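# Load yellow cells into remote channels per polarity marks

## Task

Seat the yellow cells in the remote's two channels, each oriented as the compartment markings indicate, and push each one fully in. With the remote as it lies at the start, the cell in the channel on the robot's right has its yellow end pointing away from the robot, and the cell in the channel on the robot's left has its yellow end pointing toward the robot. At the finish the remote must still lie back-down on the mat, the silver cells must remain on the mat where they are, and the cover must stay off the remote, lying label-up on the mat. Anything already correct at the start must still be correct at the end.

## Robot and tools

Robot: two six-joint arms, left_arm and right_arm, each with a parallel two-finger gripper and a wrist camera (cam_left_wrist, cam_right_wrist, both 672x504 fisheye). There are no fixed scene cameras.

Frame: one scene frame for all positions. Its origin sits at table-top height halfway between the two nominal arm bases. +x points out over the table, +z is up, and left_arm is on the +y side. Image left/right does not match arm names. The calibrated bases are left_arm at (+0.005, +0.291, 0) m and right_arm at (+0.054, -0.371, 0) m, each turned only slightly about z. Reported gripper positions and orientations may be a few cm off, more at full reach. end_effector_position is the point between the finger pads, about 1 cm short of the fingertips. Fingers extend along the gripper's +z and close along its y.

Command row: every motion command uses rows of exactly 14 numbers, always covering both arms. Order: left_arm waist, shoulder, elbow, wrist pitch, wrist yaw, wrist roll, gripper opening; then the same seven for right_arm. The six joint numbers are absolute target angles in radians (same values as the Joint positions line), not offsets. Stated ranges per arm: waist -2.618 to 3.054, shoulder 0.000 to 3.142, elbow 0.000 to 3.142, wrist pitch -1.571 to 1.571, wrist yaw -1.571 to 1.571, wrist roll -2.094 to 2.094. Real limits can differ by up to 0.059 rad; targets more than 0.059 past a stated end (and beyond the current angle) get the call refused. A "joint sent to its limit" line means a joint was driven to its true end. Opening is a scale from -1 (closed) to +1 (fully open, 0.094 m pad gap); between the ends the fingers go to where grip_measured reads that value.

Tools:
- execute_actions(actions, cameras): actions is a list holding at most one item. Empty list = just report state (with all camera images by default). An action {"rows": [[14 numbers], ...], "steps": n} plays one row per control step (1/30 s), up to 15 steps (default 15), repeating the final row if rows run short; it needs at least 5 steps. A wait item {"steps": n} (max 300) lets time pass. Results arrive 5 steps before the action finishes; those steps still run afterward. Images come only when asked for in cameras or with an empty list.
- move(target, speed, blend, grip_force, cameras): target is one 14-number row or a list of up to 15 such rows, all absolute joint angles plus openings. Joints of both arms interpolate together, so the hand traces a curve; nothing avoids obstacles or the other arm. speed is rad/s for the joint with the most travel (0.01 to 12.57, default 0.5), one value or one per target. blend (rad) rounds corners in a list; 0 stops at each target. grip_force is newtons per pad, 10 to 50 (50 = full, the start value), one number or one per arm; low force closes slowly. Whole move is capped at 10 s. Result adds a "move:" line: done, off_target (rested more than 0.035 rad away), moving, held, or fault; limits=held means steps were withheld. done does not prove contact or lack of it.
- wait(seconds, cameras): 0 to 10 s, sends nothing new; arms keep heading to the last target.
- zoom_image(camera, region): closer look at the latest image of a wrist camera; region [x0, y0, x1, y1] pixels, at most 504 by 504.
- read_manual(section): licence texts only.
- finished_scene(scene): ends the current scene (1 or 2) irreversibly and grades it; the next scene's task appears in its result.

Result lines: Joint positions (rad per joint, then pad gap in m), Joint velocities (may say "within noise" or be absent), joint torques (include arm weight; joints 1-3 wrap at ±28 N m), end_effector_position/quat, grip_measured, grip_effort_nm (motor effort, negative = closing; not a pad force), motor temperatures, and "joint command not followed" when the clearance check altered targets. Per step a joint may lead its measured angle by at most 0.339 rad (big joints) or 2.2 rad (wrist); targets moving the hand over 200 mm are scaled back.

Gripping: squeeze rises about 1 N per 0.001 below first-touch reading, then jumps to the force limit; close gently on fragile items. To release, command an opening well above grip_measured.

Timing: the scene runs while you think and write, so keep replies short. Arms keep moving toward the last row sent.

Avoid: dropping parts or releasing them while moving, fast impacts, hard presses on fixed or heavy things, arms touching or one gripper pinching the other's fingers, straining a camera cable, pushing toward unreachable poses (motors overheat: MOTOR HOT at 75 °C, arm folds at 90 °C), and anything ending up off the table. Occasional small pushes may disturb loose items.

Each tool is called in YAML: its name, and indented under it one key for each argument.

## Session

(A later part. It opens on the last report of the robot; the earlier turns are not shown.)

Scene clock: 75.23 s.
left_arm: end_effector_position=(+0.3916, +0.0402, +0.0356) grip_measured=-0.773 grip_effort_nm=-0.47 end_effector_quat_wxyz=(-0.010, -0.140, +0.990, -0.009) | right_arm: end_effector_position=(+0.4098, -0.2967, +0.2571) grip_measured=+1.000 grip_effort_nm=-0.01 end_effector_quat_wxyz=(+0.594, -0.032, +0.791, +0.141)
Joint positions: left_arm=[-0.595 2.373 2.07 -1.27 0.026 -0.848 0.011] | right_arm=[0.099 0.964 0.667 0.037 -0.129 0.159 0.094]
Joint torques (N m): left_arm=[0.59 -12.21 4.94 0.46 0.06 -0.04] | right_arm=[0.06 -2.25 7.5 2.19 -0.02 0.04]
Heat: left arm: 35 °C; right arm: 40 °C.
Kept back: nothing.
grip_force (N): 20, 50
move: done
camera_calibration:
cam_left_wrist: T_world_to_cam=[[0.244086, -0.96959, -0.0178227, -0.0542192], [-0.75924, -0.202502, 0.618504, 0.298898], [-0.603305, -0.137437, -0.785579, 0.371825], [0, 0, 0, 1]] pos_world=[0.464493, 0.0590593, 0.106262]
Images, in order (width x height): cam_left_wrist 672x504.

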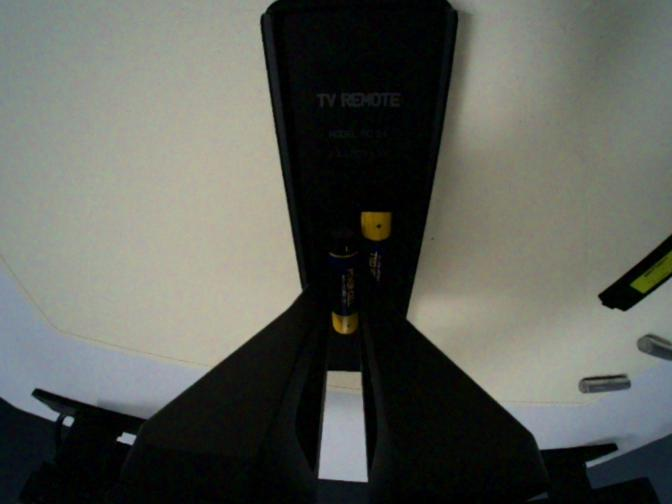

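move:
  target: [-0.588, 2.385, 2.050, -1.253, 0.028, -0.855, -0.68, 0.099, 0.964, 0.667, 0.037, -0.129, 0.159, 1]
  speed: 0.1
  cameras: ["cam_left_wrist"]

zoom_image:
  camera: "cam_left_wrist"
  region: [260, 170, 430, 330]

Scene clock: 76.20 s.
left_arm: end_effector_position=(+0.3918, +0.0390, +0.0356) grip_measured=-0.684 grip_effort_nm=0.21 end_effector_quat_wxyz=(-0.010, -0.140, +0.990, -0.012) | right_arm: end_effector_position=(+0.4098, -0.2967, +0.2571) grip_measured=+1.000 grip_effort_nm=0.00 end_effector_quat_wxyz=(+0.594, -0.032, +0.791, +0.141)
Joint positions: left_arm=[-0.595 2.373 2.07 -1.267 0.031 -0.848 0.015] | right_arm=[0.099 0.964 0.667 0.037 -0.129 0.159 0.094]
Joint torques (N m): left_arm=[0.57 -12.11 5.44 0.44 0 -0.04] | right_arm=[0.06 -2.25 7.49 2.19 -0.02 0.04]
Heat: left arm: 35 °C; right arm: 40 °C.
Kept back: nothing.
grip_force (N): 20, 50
move: done
camera_calibration:
cam_left_wrist: T_world_to_cam=[[0.244101, -0.969676, -0.0119714, -0.0556572], [-0.759367, -0.198808, 0.619546, 0.298687], [-0.603139, -0.142141, -0.784869, 0.371878], [0, 0, 0, 1]] pos_world=[0.464693, 0.058271, 0.106159]
Images, in order (width x height): cam_left_wrist 672x504.

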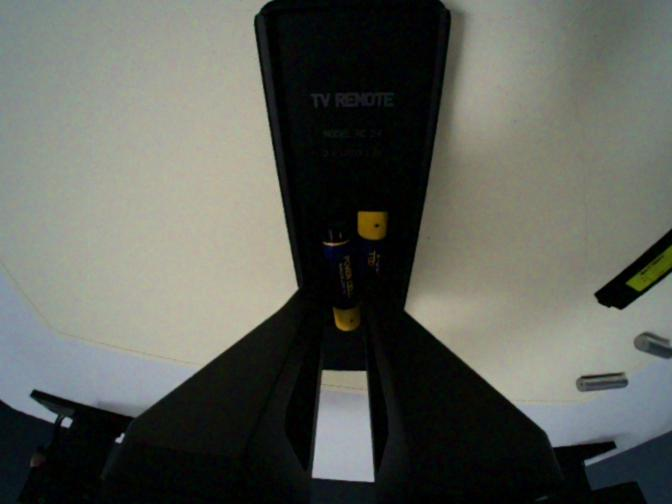

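Scaled by 2.965 from the camera's 672x504 image, which has a finer 960x720 frame.

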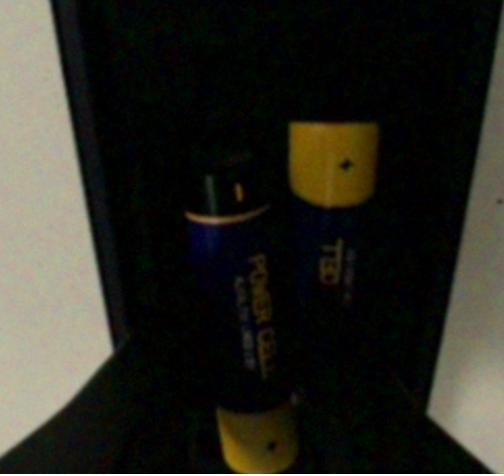

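move:
  target:
    - [-0.588, 2.385, 2.200, -1.400, 0.028, -0.855, -0.68, 0.099, 0.964, 0.667, 0.037, -0.129, 0.159, 1]
    - [-0.60, 1.753, 1.178, -0.326, 0, 0, -0.68, 0.099, 0.964, 0.667, 0.037, -0.129, 0.159, 1]
  speed: [0.2, 0.8]
  blend: [0.03, 0]
  cameras: ["cam_left_wrist"]

zoom_image:
  camera: "cam_left_wrist"
  region: [290, 190, 420, 320]

Scene clock: 79.60 s.
left_arm: end_effector_position=(+0.3938, +0.0430, +0.0872) grip_measured=-0.683 grip_effort_nm=0.15 end_effector_quat_wxyz=(+0.298, +0.263, +0.913, -0.091) | right_arm: end_effector_position=(+0.4098, -0.2967, +0.2571) grip_measured=+1.000 grip_effort_nm=-0.01 end_effector_quat_wxyz=(+0.594, -0.032, +0.791, +0.141)
Joint positions: left_arm=[-0.595 1.785 1.191 -0.343 0.007 -0.007 0.015] | right_arm=[0.099 0.964 0.667 0.037 -0.129 0.159 0.094]
Joint torques (N m): left_arm=[-0.46 -12.07 6.91 1.61 -0.07 0.1] | right_arm=[0.06 -2.25 7.5 2.19 -0.02 0.04]
Heat: left arm: 34 °C; right arm: 40 °C.
Kept back: nothing.
grip_force (N): 20, 50
move: done
camera_calibration:
cam_left_wrist: T_world_to_cam=[[-0.541582, -0.839794, -0.0378789, 0.254396], [-0.840581, 0.541557, 0.0117972, 0.322259], [0.0106063, 0.0382294, -0.999213, 0.183368], [0, 0, 0, 1]] pos_world=[0.406716, 0.0321086, 0.189058]
Images, in order (width x height): cam_left_wrist 672x504.

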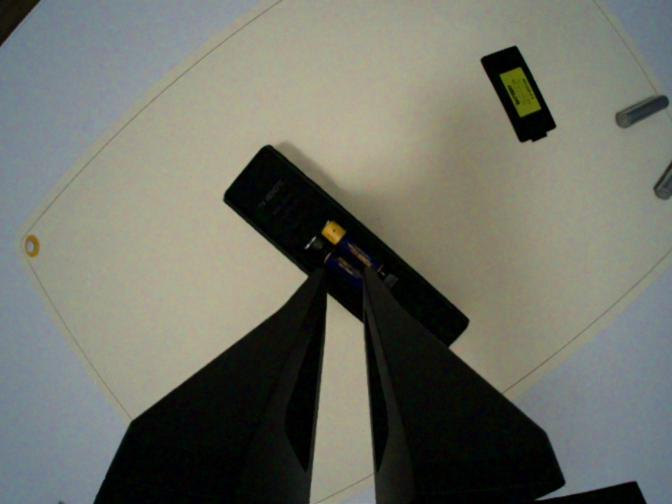

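Scaled by 3.877 from the camera's 672x504 image, which has a finer 960x720 frame.

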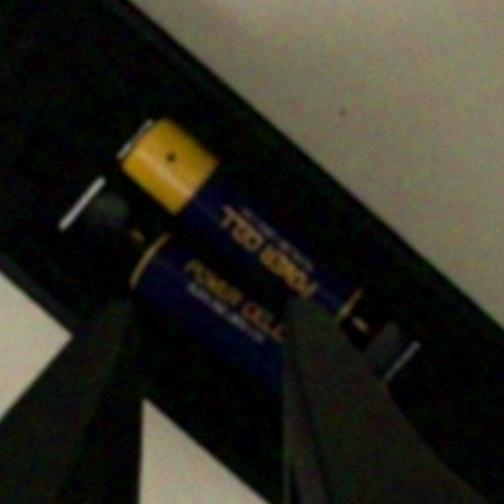

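move:
  target: [-0.60, 1.59, 1.01, -0.30, 0, 0, -1, 0.099, 0.964, 0.667, 0.037, -0.129, 0.159, 1]
  speed: 0.5
  cameras: ["cam_left_wrist"]

zoom_image:
  camera: "cam_left_wrist"
  region: [270, 100, 400, 230]

Scene clock: 81.47 s.
left_arm: end_effector_position=(+0.3614, +0.0637, +0.0977) grip_measured=-0.986 grip_effort_nm=-0.47 end_effector_quat_wxyz=(+0.311, +0.263, +0.909, -0.095) | right_arm: end_effector_position=(+0.4098, -0.2967, +0.2571) grip_measured=+1.000 grip_effort_nm=-0.01 end_effector_quat_wxyz=(+0.594, -0.032, +0.791, +0.141)
Joint positions: left_arm=[-0.595 1.616 1.024 -0.317 0.006 -0.006 0.001] | right_arm=[0.099 0.964 0.667 0.037 -0.129 0.159 0.094]
Joint torques (N m): left_arm=[-0.47 -9.77 6.94 1.64 -0.05 0.09] | right_arm=[0.06 -2.26 7.5 2.19 -0.01 0.04]
Heat: left arm: 34 °C; right arm: 40 °C.
Kept back: nothing.
grip_force (N): 20, 50
move: done
camera_calibration:
cam_left_wrist: T_world_to_cam=[[-0.540984, -0.840138, -0.0387955, 0.254529], [-0.840312, 0.541854, -0.0164089, 0.286218], [0.0348073, 0.0237234, -0.999112, 0.185561], [0, 0, 0, 1]] pos_world=[0.371749, 0.0543486, 0.199968]
Images, in order (width x height): cam_left_wrist 672x504.

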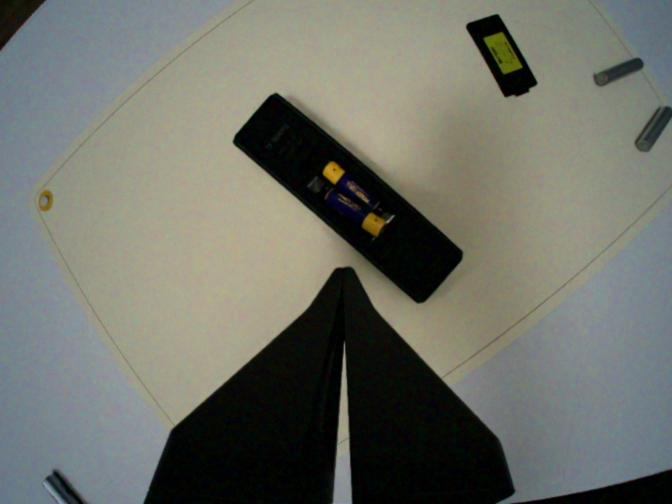

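Scaled by 3.877 from the camera's 672x504 image, which has a finer 960x720 frame.

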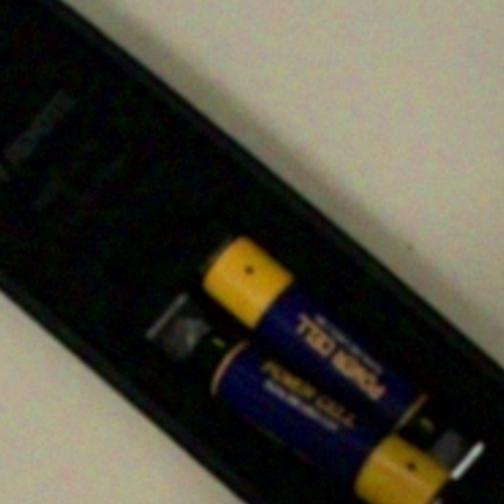

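zoom_image:
  camera: "cam_left_wrist"
  region: [300, 150, 410, 260]

Scaled by 4.582 from the camera's 672x504 image, which has a finer 960x720 frame.

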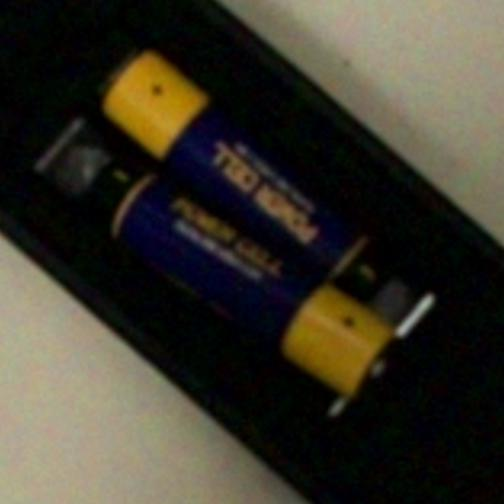

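move:
  target: [-0.614, 2.368, 2.094, -1.310, 0, -0.875, -0.66, 0.099, 0.964, 0.667, 0.037, -0.129, 0.159, 1]
  speed: 0.6
  cameras: ["cam_left_wrist"]

zoom_image:
  camera: "cam_left_wrist"
  region: [280, 150, 440, 310]

Scene clock: 85.33 s.
left_arm: end_effector_position=(+0.3863, +0.0416, +0.0492) grip_measured=-0.663 grip_effort_nm=0.15 end_effector_quat_wxyz=(-0.003, -0.144, +0.990, -0.002) | right_arm: end_effector_position=(+0.4098, -0.2967, +0.2571) grip_measured=+1.000 grip_effort_nm=-0.01 end_effector_quat_wxyz=(+0.594, -0.032, +0.791, +0.141)
Joint positions: left_arm=[-0.607 2.341 2.068 -1.299 0.006 -0.866 0.016] | right_arm=[0.099 0.964 0.667 0.037 -0.129 0.159 0.094]
Joint torques (N m): left_arm=[-0.59 -10.65 9.85 0.17 -0.05 -0.07] | right_arm=[0.05 -2.25 7.49 2.19 -0.02 0.04]
Heat: left arm: 35 °C; right arm: 40 °C.
Kept back: nothing.
grip_force (N): 20, 50
move: done
camera_calibration:
cam_left_wrist: T_world_to_cam=[[0.250617, -0.967615, -0.0302118, -0.0532916], [-0.765291, -0.217134, 0.605957, 0.290383], [-0.592893, -0.128742, -0.794924, 0.375587], [0, 0, 0, 1]] pos_world=[0.458266, 0.05984, 0.120993]
Images, in order (width x height): cam_left_wrist 672x504.

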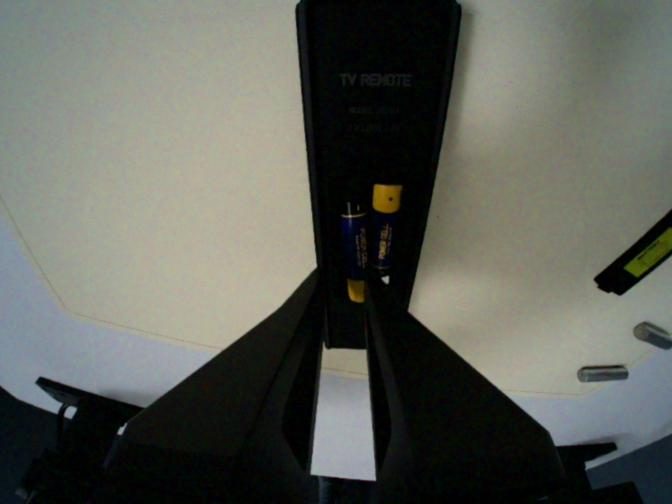

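Scaled by 3.150 from the camera's 672x504 image, which has a finer 960x720 frame.

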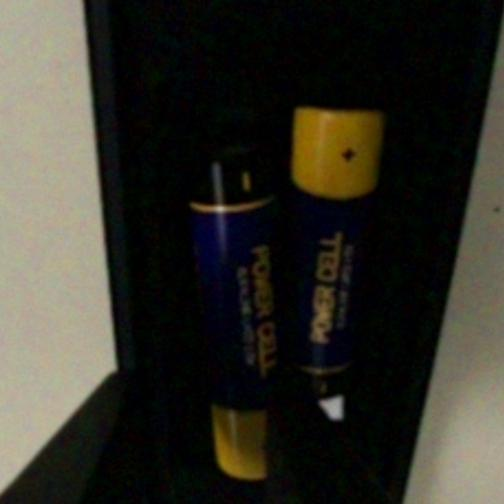

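move:
  target:
    - [-0.627, 2.381, 2.094, -1.272, 0, -0.901, -0.66, 0.099, 0.964, 0.667, 0.037, -0.129, 0.159, 1]
    - [-0.627, 2.381, 2.032, -1.244, 0, -0.901, -0.66, 0.099, 0.964, 0.667, 0.037, -0.129, 0.159, 1]
  speed: [0.15, 0.08]
  cameras: ["cam_left_wrist"]

zoom_image:
  camera: "cam_left_wrist"
  region: [270, 190, 430, 350]

Scene clock: 88.37 s.
left_arm: end_effector_position=(+0.3856, +0.0340, +0.0382) grip_measured=-0.663 grip_effort_nm=0.15 end_effector_quat_wxyz=(+0.000, -0.149, +0.989, -0.005) | right_arm: end_effector_position=(+0.4098, -0.2967, +0.2571) grip_measured=+1.000 grip_effort_nm=-0.01 end_effector_quat_wxyz=(+0.594, -0.032, +0.791, +0.141)
Joint positions: left_arm=[-0.622 2.352 2.044 -1.255 0.006 -0.893 0.016] | right_arm=[0.099 0.964 0.667 0.037 -0.129 0.159 0.094]
Joint torques (N m): left_arm=[-0.36 -10.56 6.2 0.42 -0.05 -0.07] | right_arm=[0.06 -2.25 7.5 2.19 -0.02 0.04]
Heat: left arm: 35 °C; right arm: 40 °C.
Kept back: nothing.
grip_force (N): 20, 50
move: done
camera_calibration:
cam_left_wrist: T_world_to_cam=[[0.262256, -0.964691, -0.0243496, -0.0657325], [-0.766603, -0.223598, 0.601934, 0.295675], [-0.586125, -0.139194, -0.798175, 0.363305], [0, 0, 0, 1]] pos_world=[0.456846, 0.0532707, 0.110403]
Images, in order (width x height): cam_left_wrist 672x504.

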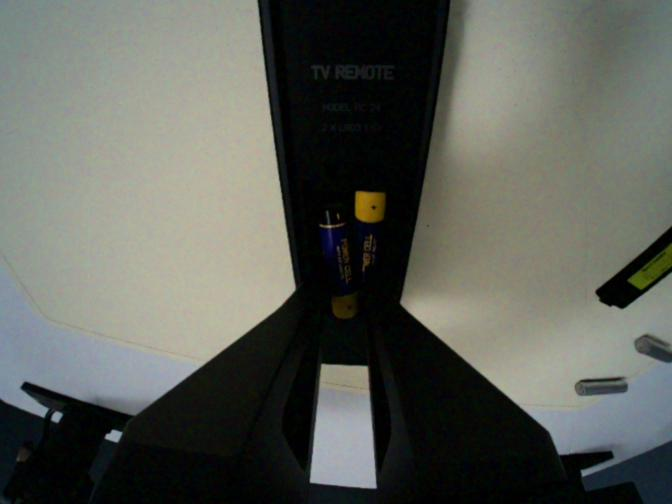

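Scaled by 3.150 from the camera's 672x504 image, which has a finer 960x720 frame.

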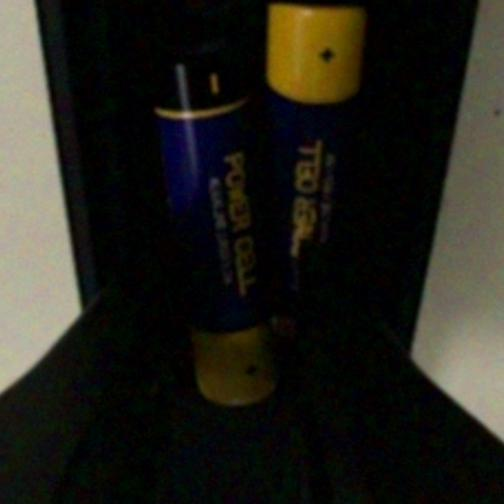

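move:
  target: [-0.627, 2.381, 2.032, -1.244, 0, -0.901, -0.765, 0.099, 0.964, 0.667, 0.037, -0.129, 0.159, 1]
  speed: 0.1
  cameras: ["cam_left_wrist"]

zoom_image:
  camera: "cam_left_wrist"
  region: [270, 190, 430, 350]

Scene clock: 89.23 s.
left_arm: end_effector_position=(+0.3857, +0.0342, +0.0382) grip_measured=-0.760 grip_effort_nm=-0.25 end_effector_quat_wxyz=(+0.001, -0.150, +0.989, -0.004) | right_arm: end_effector_position=(+0.4098, -0.2967, +0.2571) grip_measured=+1.000 grip_effort_nm=-0.01 end_effector_quat_wxyz=(+0.594, -0.032, +0.791, +0.141)
Joint positions: left_arm=[-0.622 2.352 2.044 -1.256 0.005 -0.894 0.011] | right_arm=[0.099 0.964 0.667 0.037 -0.129 0.159 0.094]
Joint torques (N m): left_arm=[-0.4 -10.58 6.24 0.42 -0.07 -0.02] | right_arm=[0.05 -2.24 7.5 2.19 -0.01 0.04]
Heat: left arm: 35 °C; right arm: 41 °C.
Kept back: nothing.
grip_force (N): 20, 50
move: done
camera_calibration:
cam_left_wrist: T_world_to_cam=[[0.263729, -0.964258, -0.0255464, -0.066004], [-0.766569, -0.225589, 0.601234, 0.295848], [-0.585508, -0.13898, -0.798665, 0.363187], [0, 0, 0, 1]] pos_world=[0.456844, 0.0535707, 0.110505]
Images, in order (width x height): cam_left_wrist 672x504.

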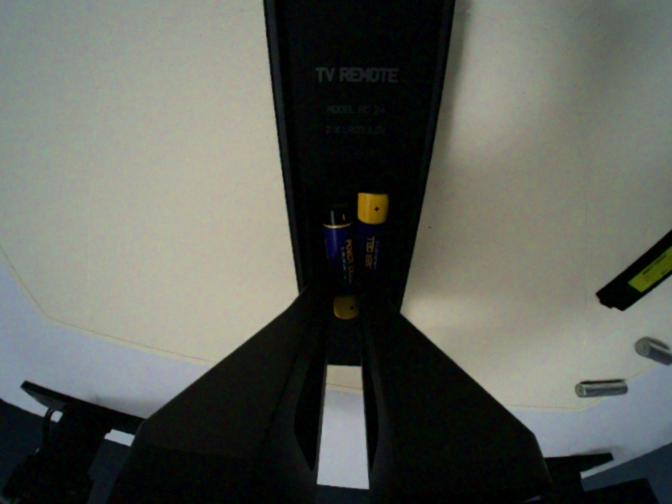

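Scaled by 3.150 from the camera's 672x504 image, which has a finer 960x720 frame.

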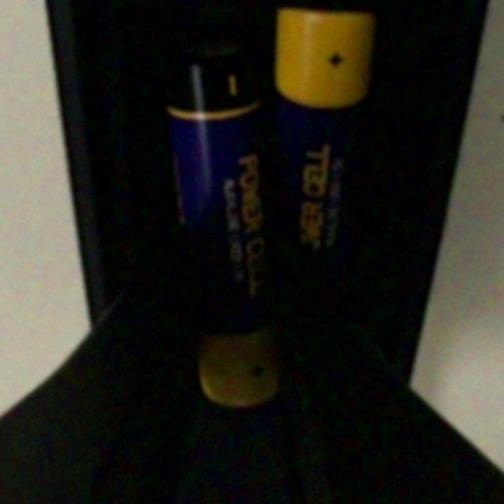

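move:
  target:
    - [-0.627, 2.381, 2.032, -1.244, 0, -0.901, -0.9, 0.099, 0.964, 0.667, 0.037, -0.129, 0.159, 1]
    - [-0.610, 2.381, 2.080, -1.240, 0, -0.901, -0.9, 0.099, 0.964, 0.667, 0.037, -0.129, 0.159, 1]
  speed: 0.1
  cameras: ["cam_left_wrist"]

zoom_image:
  camera: "cam_left_wrist"
  region: [270, 190, 430, 350]

Scene clock: 91.33 s.
left_arm: end_effector_position=(+0.3893, +0.0350, +0.0407) grip_measured=-0.781 grip_effort_nm=-0.47 end_effector_quat_wxyz=(+0.005, -0.153, +0.988, -0.007) | right_arm: end_effector_position=(+0.4098, -0.2967, +0.2571) grip_measured=+1.000 grip_effort_nm=-0.01 end_effector_quat_wxyz=(+0.594, -0.032, +0.791, +0.141)
Joint positions: left_arm=[-0.616 2.352 2.053 -1.256 0.004 -0.895 0.01] | right_arm=[0.099 0.964 0.667 0.037 -0.129 0.159 0.094]
Joint torques (N m): left_arm=[0.51 -10.65 10.03 0.48 -0.04 -0.06] | right_arm=[0.06 -2.25 7.5 2.19 -0.01 0.04]
Heat: left arm: 35 °C; right arm: 41 °C.
Kept back: nothing.
grip_force (N): 20, 50
move: done
camera_calibration:
cam_left_wrist: T_world_to_cam=[[0.269452, -0.962824, -0.0190966, -0.0686658], [-0.770419, -0.227419, 0.595596, 0.299157], [-0.577798, -0.145772, -0.803057, 0.364739], [0, 0, 0, 1]] pos_world=[0.459723, 0.0550899, 0.113418]
Images, in order (width x height): cam_left_wrist 672x504.

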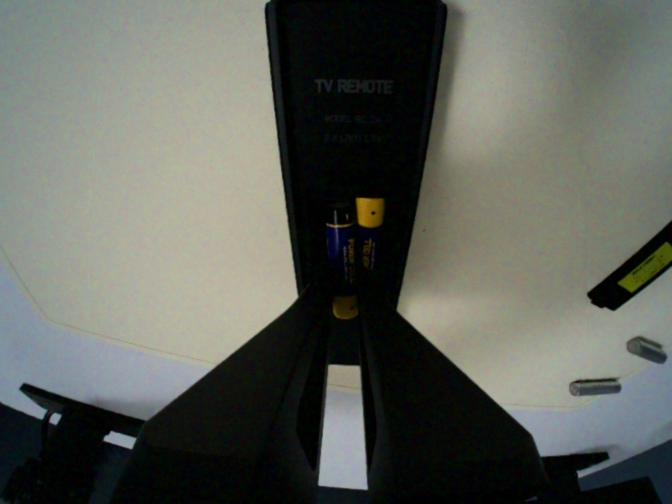

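Scaled by 3.150 from the camera's 672x504 image, which has a finer 960x720 frame.

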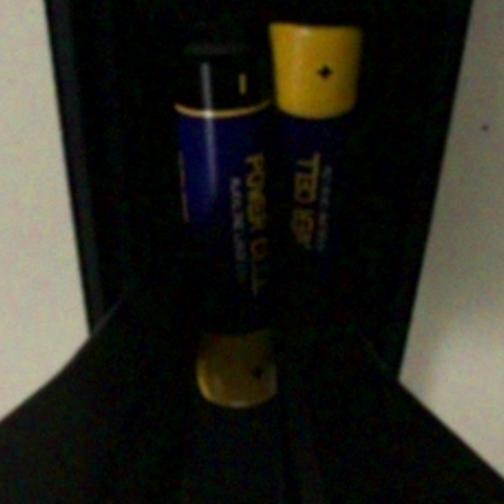

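move:
  target:
    - [-0.604, 2.381, 2.080, -1.240, 0, -0.901, -0.9, 0.099, 0.964, 0.667, 0.037, -0.129, 0.159, 1]
    - [-0.604, 2.381, 2.030, -1.237, 0, -0.901, -0.9, 0.099, 0.964, 0.667, 0.037, -0.129, 0.159, 1]
  speed: 0.1
  cameras: ["cam_left_wrist"]

zoom_image:
  camera: "cam_left_wrist"
  region: [270, 190, 430, 350]

Scene clock: 93.27 s.
left_arm: end_effector_position=(+0.3888, +0.0378, +0.0380) grip_measured=-0.781 grip_effort_nm=-0.47 end_effector_quat_wxyz=(+0.002, -0.155, +0.988, -0.005) | right_arm: end_effector_position=(+0.4098, -0.2967, +0.2571) grip_measured=+1.000 grip_effort_nm=-0.01 end_effector_quat_wxyz=(+0.594, -0.032, +0.791, +0.141)
Joint positions: left_arm=[-0.612 2.352 2.043 -1.252 0.004 -0.895 0.01] | right_arm=[0.099 0.964 0.667 0.037 -0.129 0.159 0.094]
Joint torques (N m): left_arm=[0.58 -10.62 6.04 0.48 -0.04 -0.07] | right_arm=[0.06 -2.25 7.49 2.19 -0.02 0.04]
Heat: left arm: 35 °C; right arm: 41 °C.
Kept back: nothing.
grip_force (N): 20, 50
move: done
camera_calibration:
cam_left_wrist: T_world_to_cam=[[0.273726, -0.961507, -0.0240592, -0.067492], [-0.765808, -0.233012, 0.59937, 0.299244], [-0.581904, -0.145639, -0.800111, 0.364313], [0, 0, 0, 1]] pos_world=[0.459633, 0.0578912, 0.110509]
Images, in order (width x height): cam_left_wrist 672x504.

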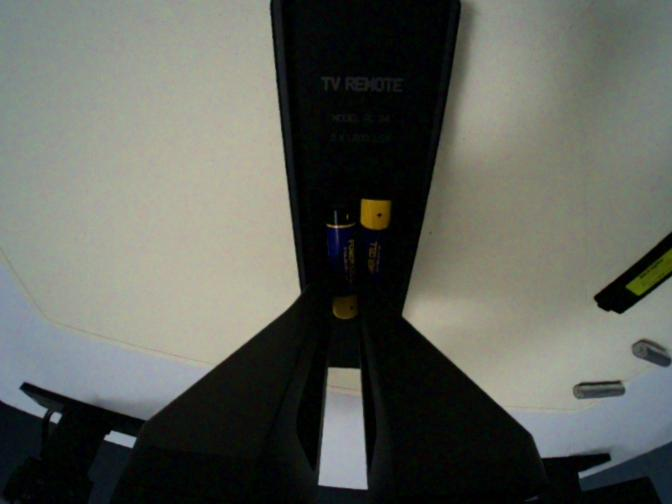

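Scaled by 3.150 from the camera's 672x504 image, which has a finer 960x720 frame.

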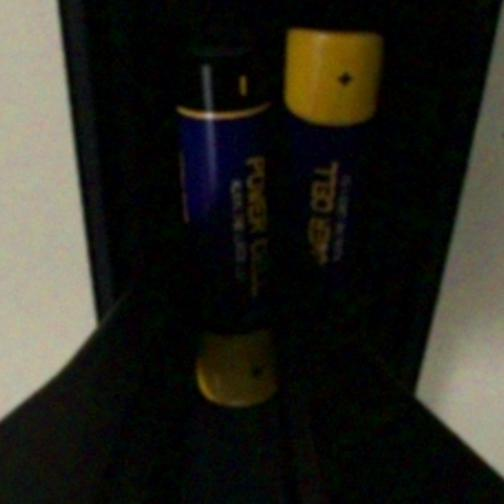

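move:
  target:
    - [-0.604, 2.381, 2.012, -1.228, 0, -0.901, -0.9, 0.099, 0.964, 0.667, 0.037, -0.129, 0.159, 1]
    - [-0.604, 2.381, 2.012, -1.228, 0, -0.901, -0.71, 0.099, 0.964, 0.667, 0.037, -0.129, 0.159, 1]
  speed: 0.1
  cameras: ["cam_left_wrist"]

zoom_image:
  camera: "cam_left_wrist"
  region: [270, 190, 430, 350]

Scene clock: 94.73 s.
left_arm: end_effector_position=(+0.3881, +0.0380, +0.0354) grip_measured=-0.714 grip_effort_nm=0.19 end_effector_quat_wxyz=(+0.001, -0.155, +0.988, -0.004) | right_arm: end_effector_position=(+0.4098, -0.2967, +0.2571) grip_measured=+1.000 grip_effort_nm=-0.01 end_effector_quat_wxyz=(+0.594, -0.032, +0.791, +0.141)
Joint positions: left_arm=[-0.612 2.352 2.032 -1.244 0.005 -0.895 0.013] | right_arm=[0.099 0.964 0.667 0.037 -0.129 0.159 0.094]
Joint torques (N m): left_arm=[0.57 -10.58 5.39 0.47 -0.07 -0.05] | right_arm=[0.06 -2.24 7.5 2.19 -0.02 0.05]
Heat: left arm: 35 °C; right arm: 41 °C.
Kept back: nothing.
grip_force (N): 20, 50
move: done
camera_calibration:
cam_left_wrist: T_world_to_cam=[[0.273701, -0.961489, -0.0250497, -0.0670901], [-0.764252, -0.23322, 0.601271, 0.299669], [-0.583958, -0.145424, -0.798652, 0.362445], [0, 0, 0, 1]] pos_world=[0.459038, 0.0580907, 0.107605]
Images, in order (width x height): cam_left_wrist 672x504.

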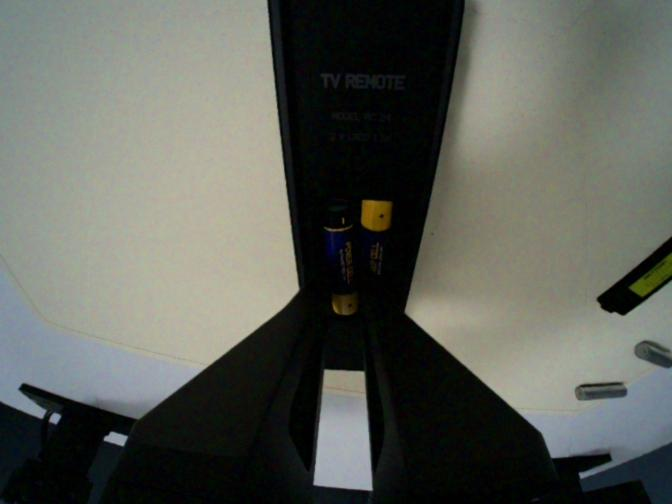

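Scaled by 3.150 from the camera's 672x504 image, which has a finer 960x720 frame.

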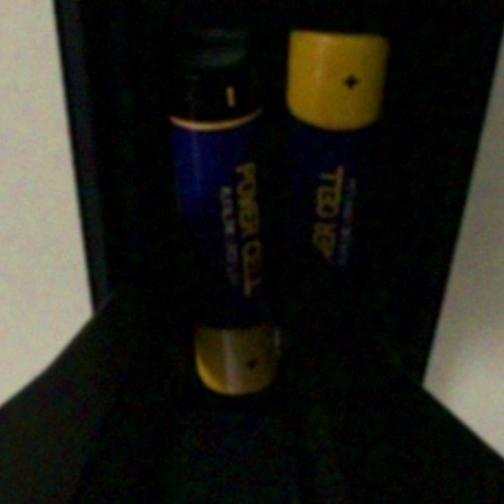

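move:
  target:
    - [-0.604, 2.381, 2.110, -1.305, 0, -0.901, -0.71, 0.099, 0.964, 0.667, 0.037, -0.129, 0.159, 1]
    - [-0.604, 2.381, 2.110, -1.305, 0, -0.901, -1, 0.099, 0.964, 0.667, 0.037, -0.129, 0.159, 1]
  speed: 0.15
  cameras: ["cam_left_wrist"]

zoom_image:
  camera: "cam_left_wrist"
  region: [280, 160, 430, 310]

Scene clock: 97.57 s.
left_arm: end_effector_position=(+0.3895, +0.0371, +0.0490) grip_measured=-0.986 grip_effort_nm=-0.46 end_effector_quat_wxyz=(+0.002, -0.155, +0.988, -0.006) | right_arm: end_effector_position=(+0.4098, -0.2967, +0.2571) grip_measured=+1.000 grip_effort_nm=-0.01 end_effector_quat_wxyz=(+0.594, -0.032, +0.791, +0.141)
Joint positions: left_arm=[-0.612 2.352 2.087 -1.294 0.005 -0.895 0.001] | right_arm=[0.099 0.964 0.667 0.037 -0.129 0.159 0.094]
Joint torques (N m): left_arm=[0.55 -10.59 9.73 0.19 -0.04 -0.04] | right_arm=[0.06 -2.25 7.49 2.19 -0.02 0.04]
Heat: left arm: 35 °C; right arm: 41 °C.
Kept back: nothing.
grip_force (N): 20, 50
move: done
camera_calibration:
cam_left_wrist: T_world_to_cam=[[0.273762, -0.961548, -0.0218981, -0.0682427], [-0.766354, -0.231832, 0.599129, 0.293243], [-0.581168, -0.147237, -0.800353, 0.373078], [0, 0, 0, 1]] pos_world=[0.460231, 0.0572953, 0.12141]
Images, in order (width x height): cam_left_wrist 672x504.

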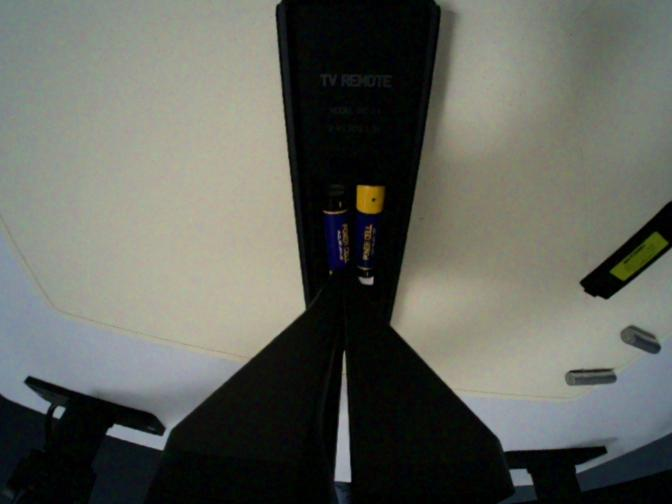

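Scaled by 3.360 from the camera's 672x504 image, which has a finer 960x720 frame.

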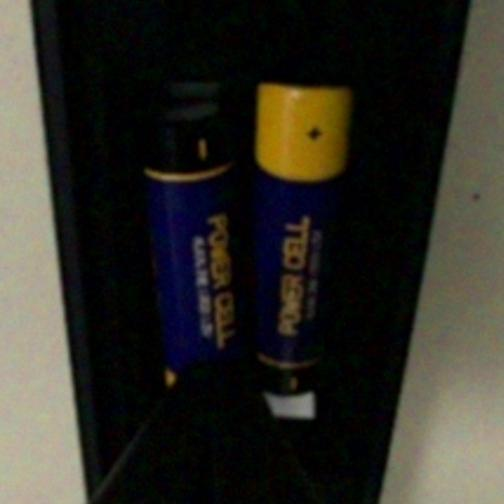

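move:
  target:
    - [-0.597, 2.381, 2.030, -1.235, 0, -0.901, -1, 0.099, 0.964, 0.667, 0.037, -0.129, 0.159, 1]
    - [-0.597, 2.381, 1.985, -1.220, 0, -0.901, -1, 0.099, 0.964, 0.667, 0.037, -0.129, 0.159, 1]
  speed: [0.15, 0.1]
  cameras: ["cam_left_wrist"]

zoom_image:
  camera: "cam_left_wrist"
  region: [270, 190, 430, 350]

Scene clock: 99.73 s.
left_arm: end_effector_position=(+0.3904, +0.0407, +0.0348) grip_measured=-0.986 grip_effort_nm=-0.47 end_effector_quat_wxyz=(+0.002, -0.159, +0.987, -0.005) | right_arm: end_effector_position=(+0.4098, -0.2967, +0.2571) grip_measured=+1.000 grip_effort_nm=-0.01 end_effector_quat_wxyz=(+0.594, -0.032, +0.791, +0.141)
Joint positions: left_arm=[-0.604 2.352 2.03 -1.239 0.005 -0.895 0.001] | right_arm=[0.099 0.964 0.667 0.037 -0.129 0.159 0.094]
Joint torques (N m): left_arm=[0.64 -10.54 3.14 0.49 -0.03 -0.04] | right_arm=[0.06 -2.25 7.5 2.19 -0.02 0.04]
Heat: left arm: 35 °C; right arm: 41 °C.
Kept back: nothing.
grip_force (N): 20, 50
move: off_target (left_arm); left_arm: the elbow is farthest, 0.045 rad from its target
camera_calibration:
cam_left_wrist: T_world_to_cam=[[0.280998, -0.959425, -0.0233296, -0.0681621], [-0.763648, -0.23825, 0.600065, 0.302499], [-0.581276, -0.150801, -0.799611, 0.362948], [0, 0, 0, 1]] pos_world=[0.461129, 0.061407, 0.107107]
Images, in order (width x height): cam_left_wrist 672x504.

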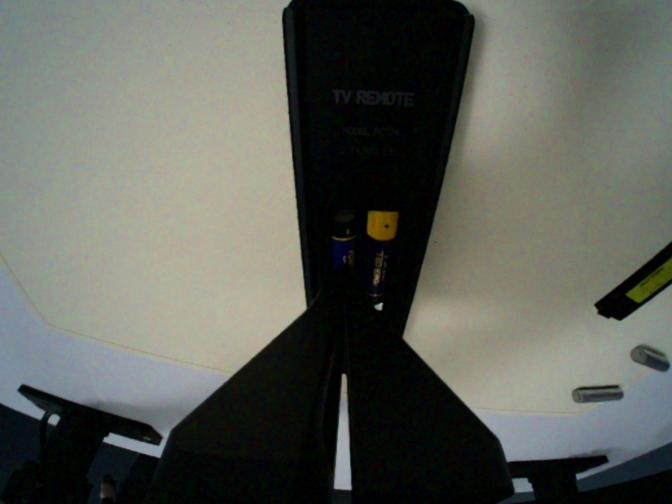

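Scaled by 3.150 from the camera's 672x504 image, which has a finer 960x720 frame.

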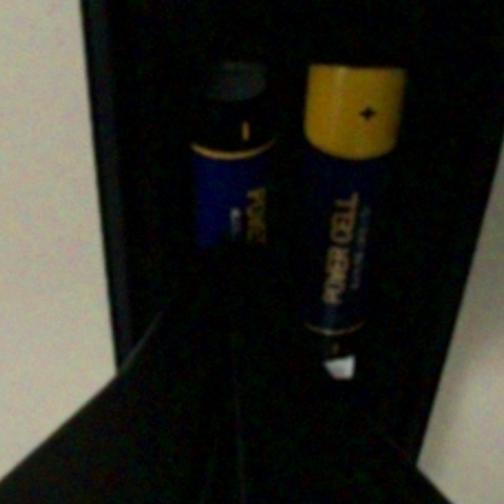

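move:
  target:
    - [-0.597, 2.381, 1.955, -1.220, 0, -0.901, -1, 0.099, 0.964, 0.667, 0.037, -0.129, 0.159, 1]
    - [-0.597, 2.36, 2.110, -1.305, 0, -0.901, -1, 0.099, 0.964, 0.667, 0.037, -0.129, 0.159, 1]
    - [-0.60, 1.59, 1.01, -0.30, 0, 0, -1, 0.099, 0.964, 0.667, 0.037, -0.129, 0.159, 1]
  speed: [0.1, 0.3, 0.6]
  blend: [0, 0.03, 0]
  cameras: ["cam_left_wrist"]

zoom_image:
  camera: "cam_left_wrist"
  region: [300, 140, 420, 260]

Scene clock: 103.87 s.
left_arm: end_effector_position=(+0.3591, +0.0610, +0.0963) grip_measured=-0.986 grip_effort_nm=-0.47 end_effector_quat_wxyz=(+0.309, +0.266, +0.908, -0.095) | right_arm: end_effector_position=(+0.4098, -0.2967, +0.2571) grip_measured=+1.000 grip_effort_nm=-0.01 end_effector_quat_wxyz=(+0.594, -0.032, +0.791, +0.141)
Joint positions: left_arm=[-0.604 1.618 1.023 -0.317 0.005 -0.007 0.001] | right_arm=[0.099 0.964 0.667 0.037 -0.129 0.159 0.094]
Joint torques (N m): left_arm=[0.27 -9.99 7.04 1.65 -0.02 0.09] | right_arm=[0.05 -2.25 7.5 2.19 -0.02 0.04]
Heat: left arm: 35 °C; right arm: 41 °C.
Kept back: nothing.
grip_force (N): 20, 50
move: done
camera_calibration:
cam_left_wrist: T_world_to_cam=[[-0.547395, -0.835954, -0.0392423, 0.253025], [-0.836261, 0.548187, -0.0126091, 0.283626], [0.0320527, 0.0259146, -0.99915, 0.185118], [0, 0, 0, 1]] pos_world=[0.369756, 0.0512399, 0.198467]
Images, in order (width x height): cam_left_wrist 672x504.

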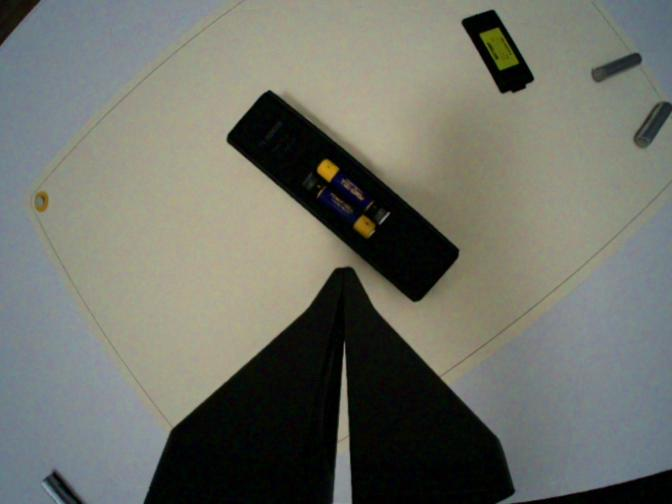

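Scaled by 4.200 from the camera's 672x504 image, which has a finer 960x720 frame.

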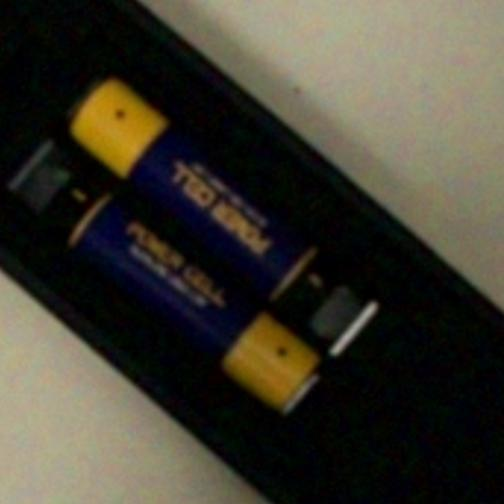

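finished_scene:
  scene: 1

The scene is finished: the task was done.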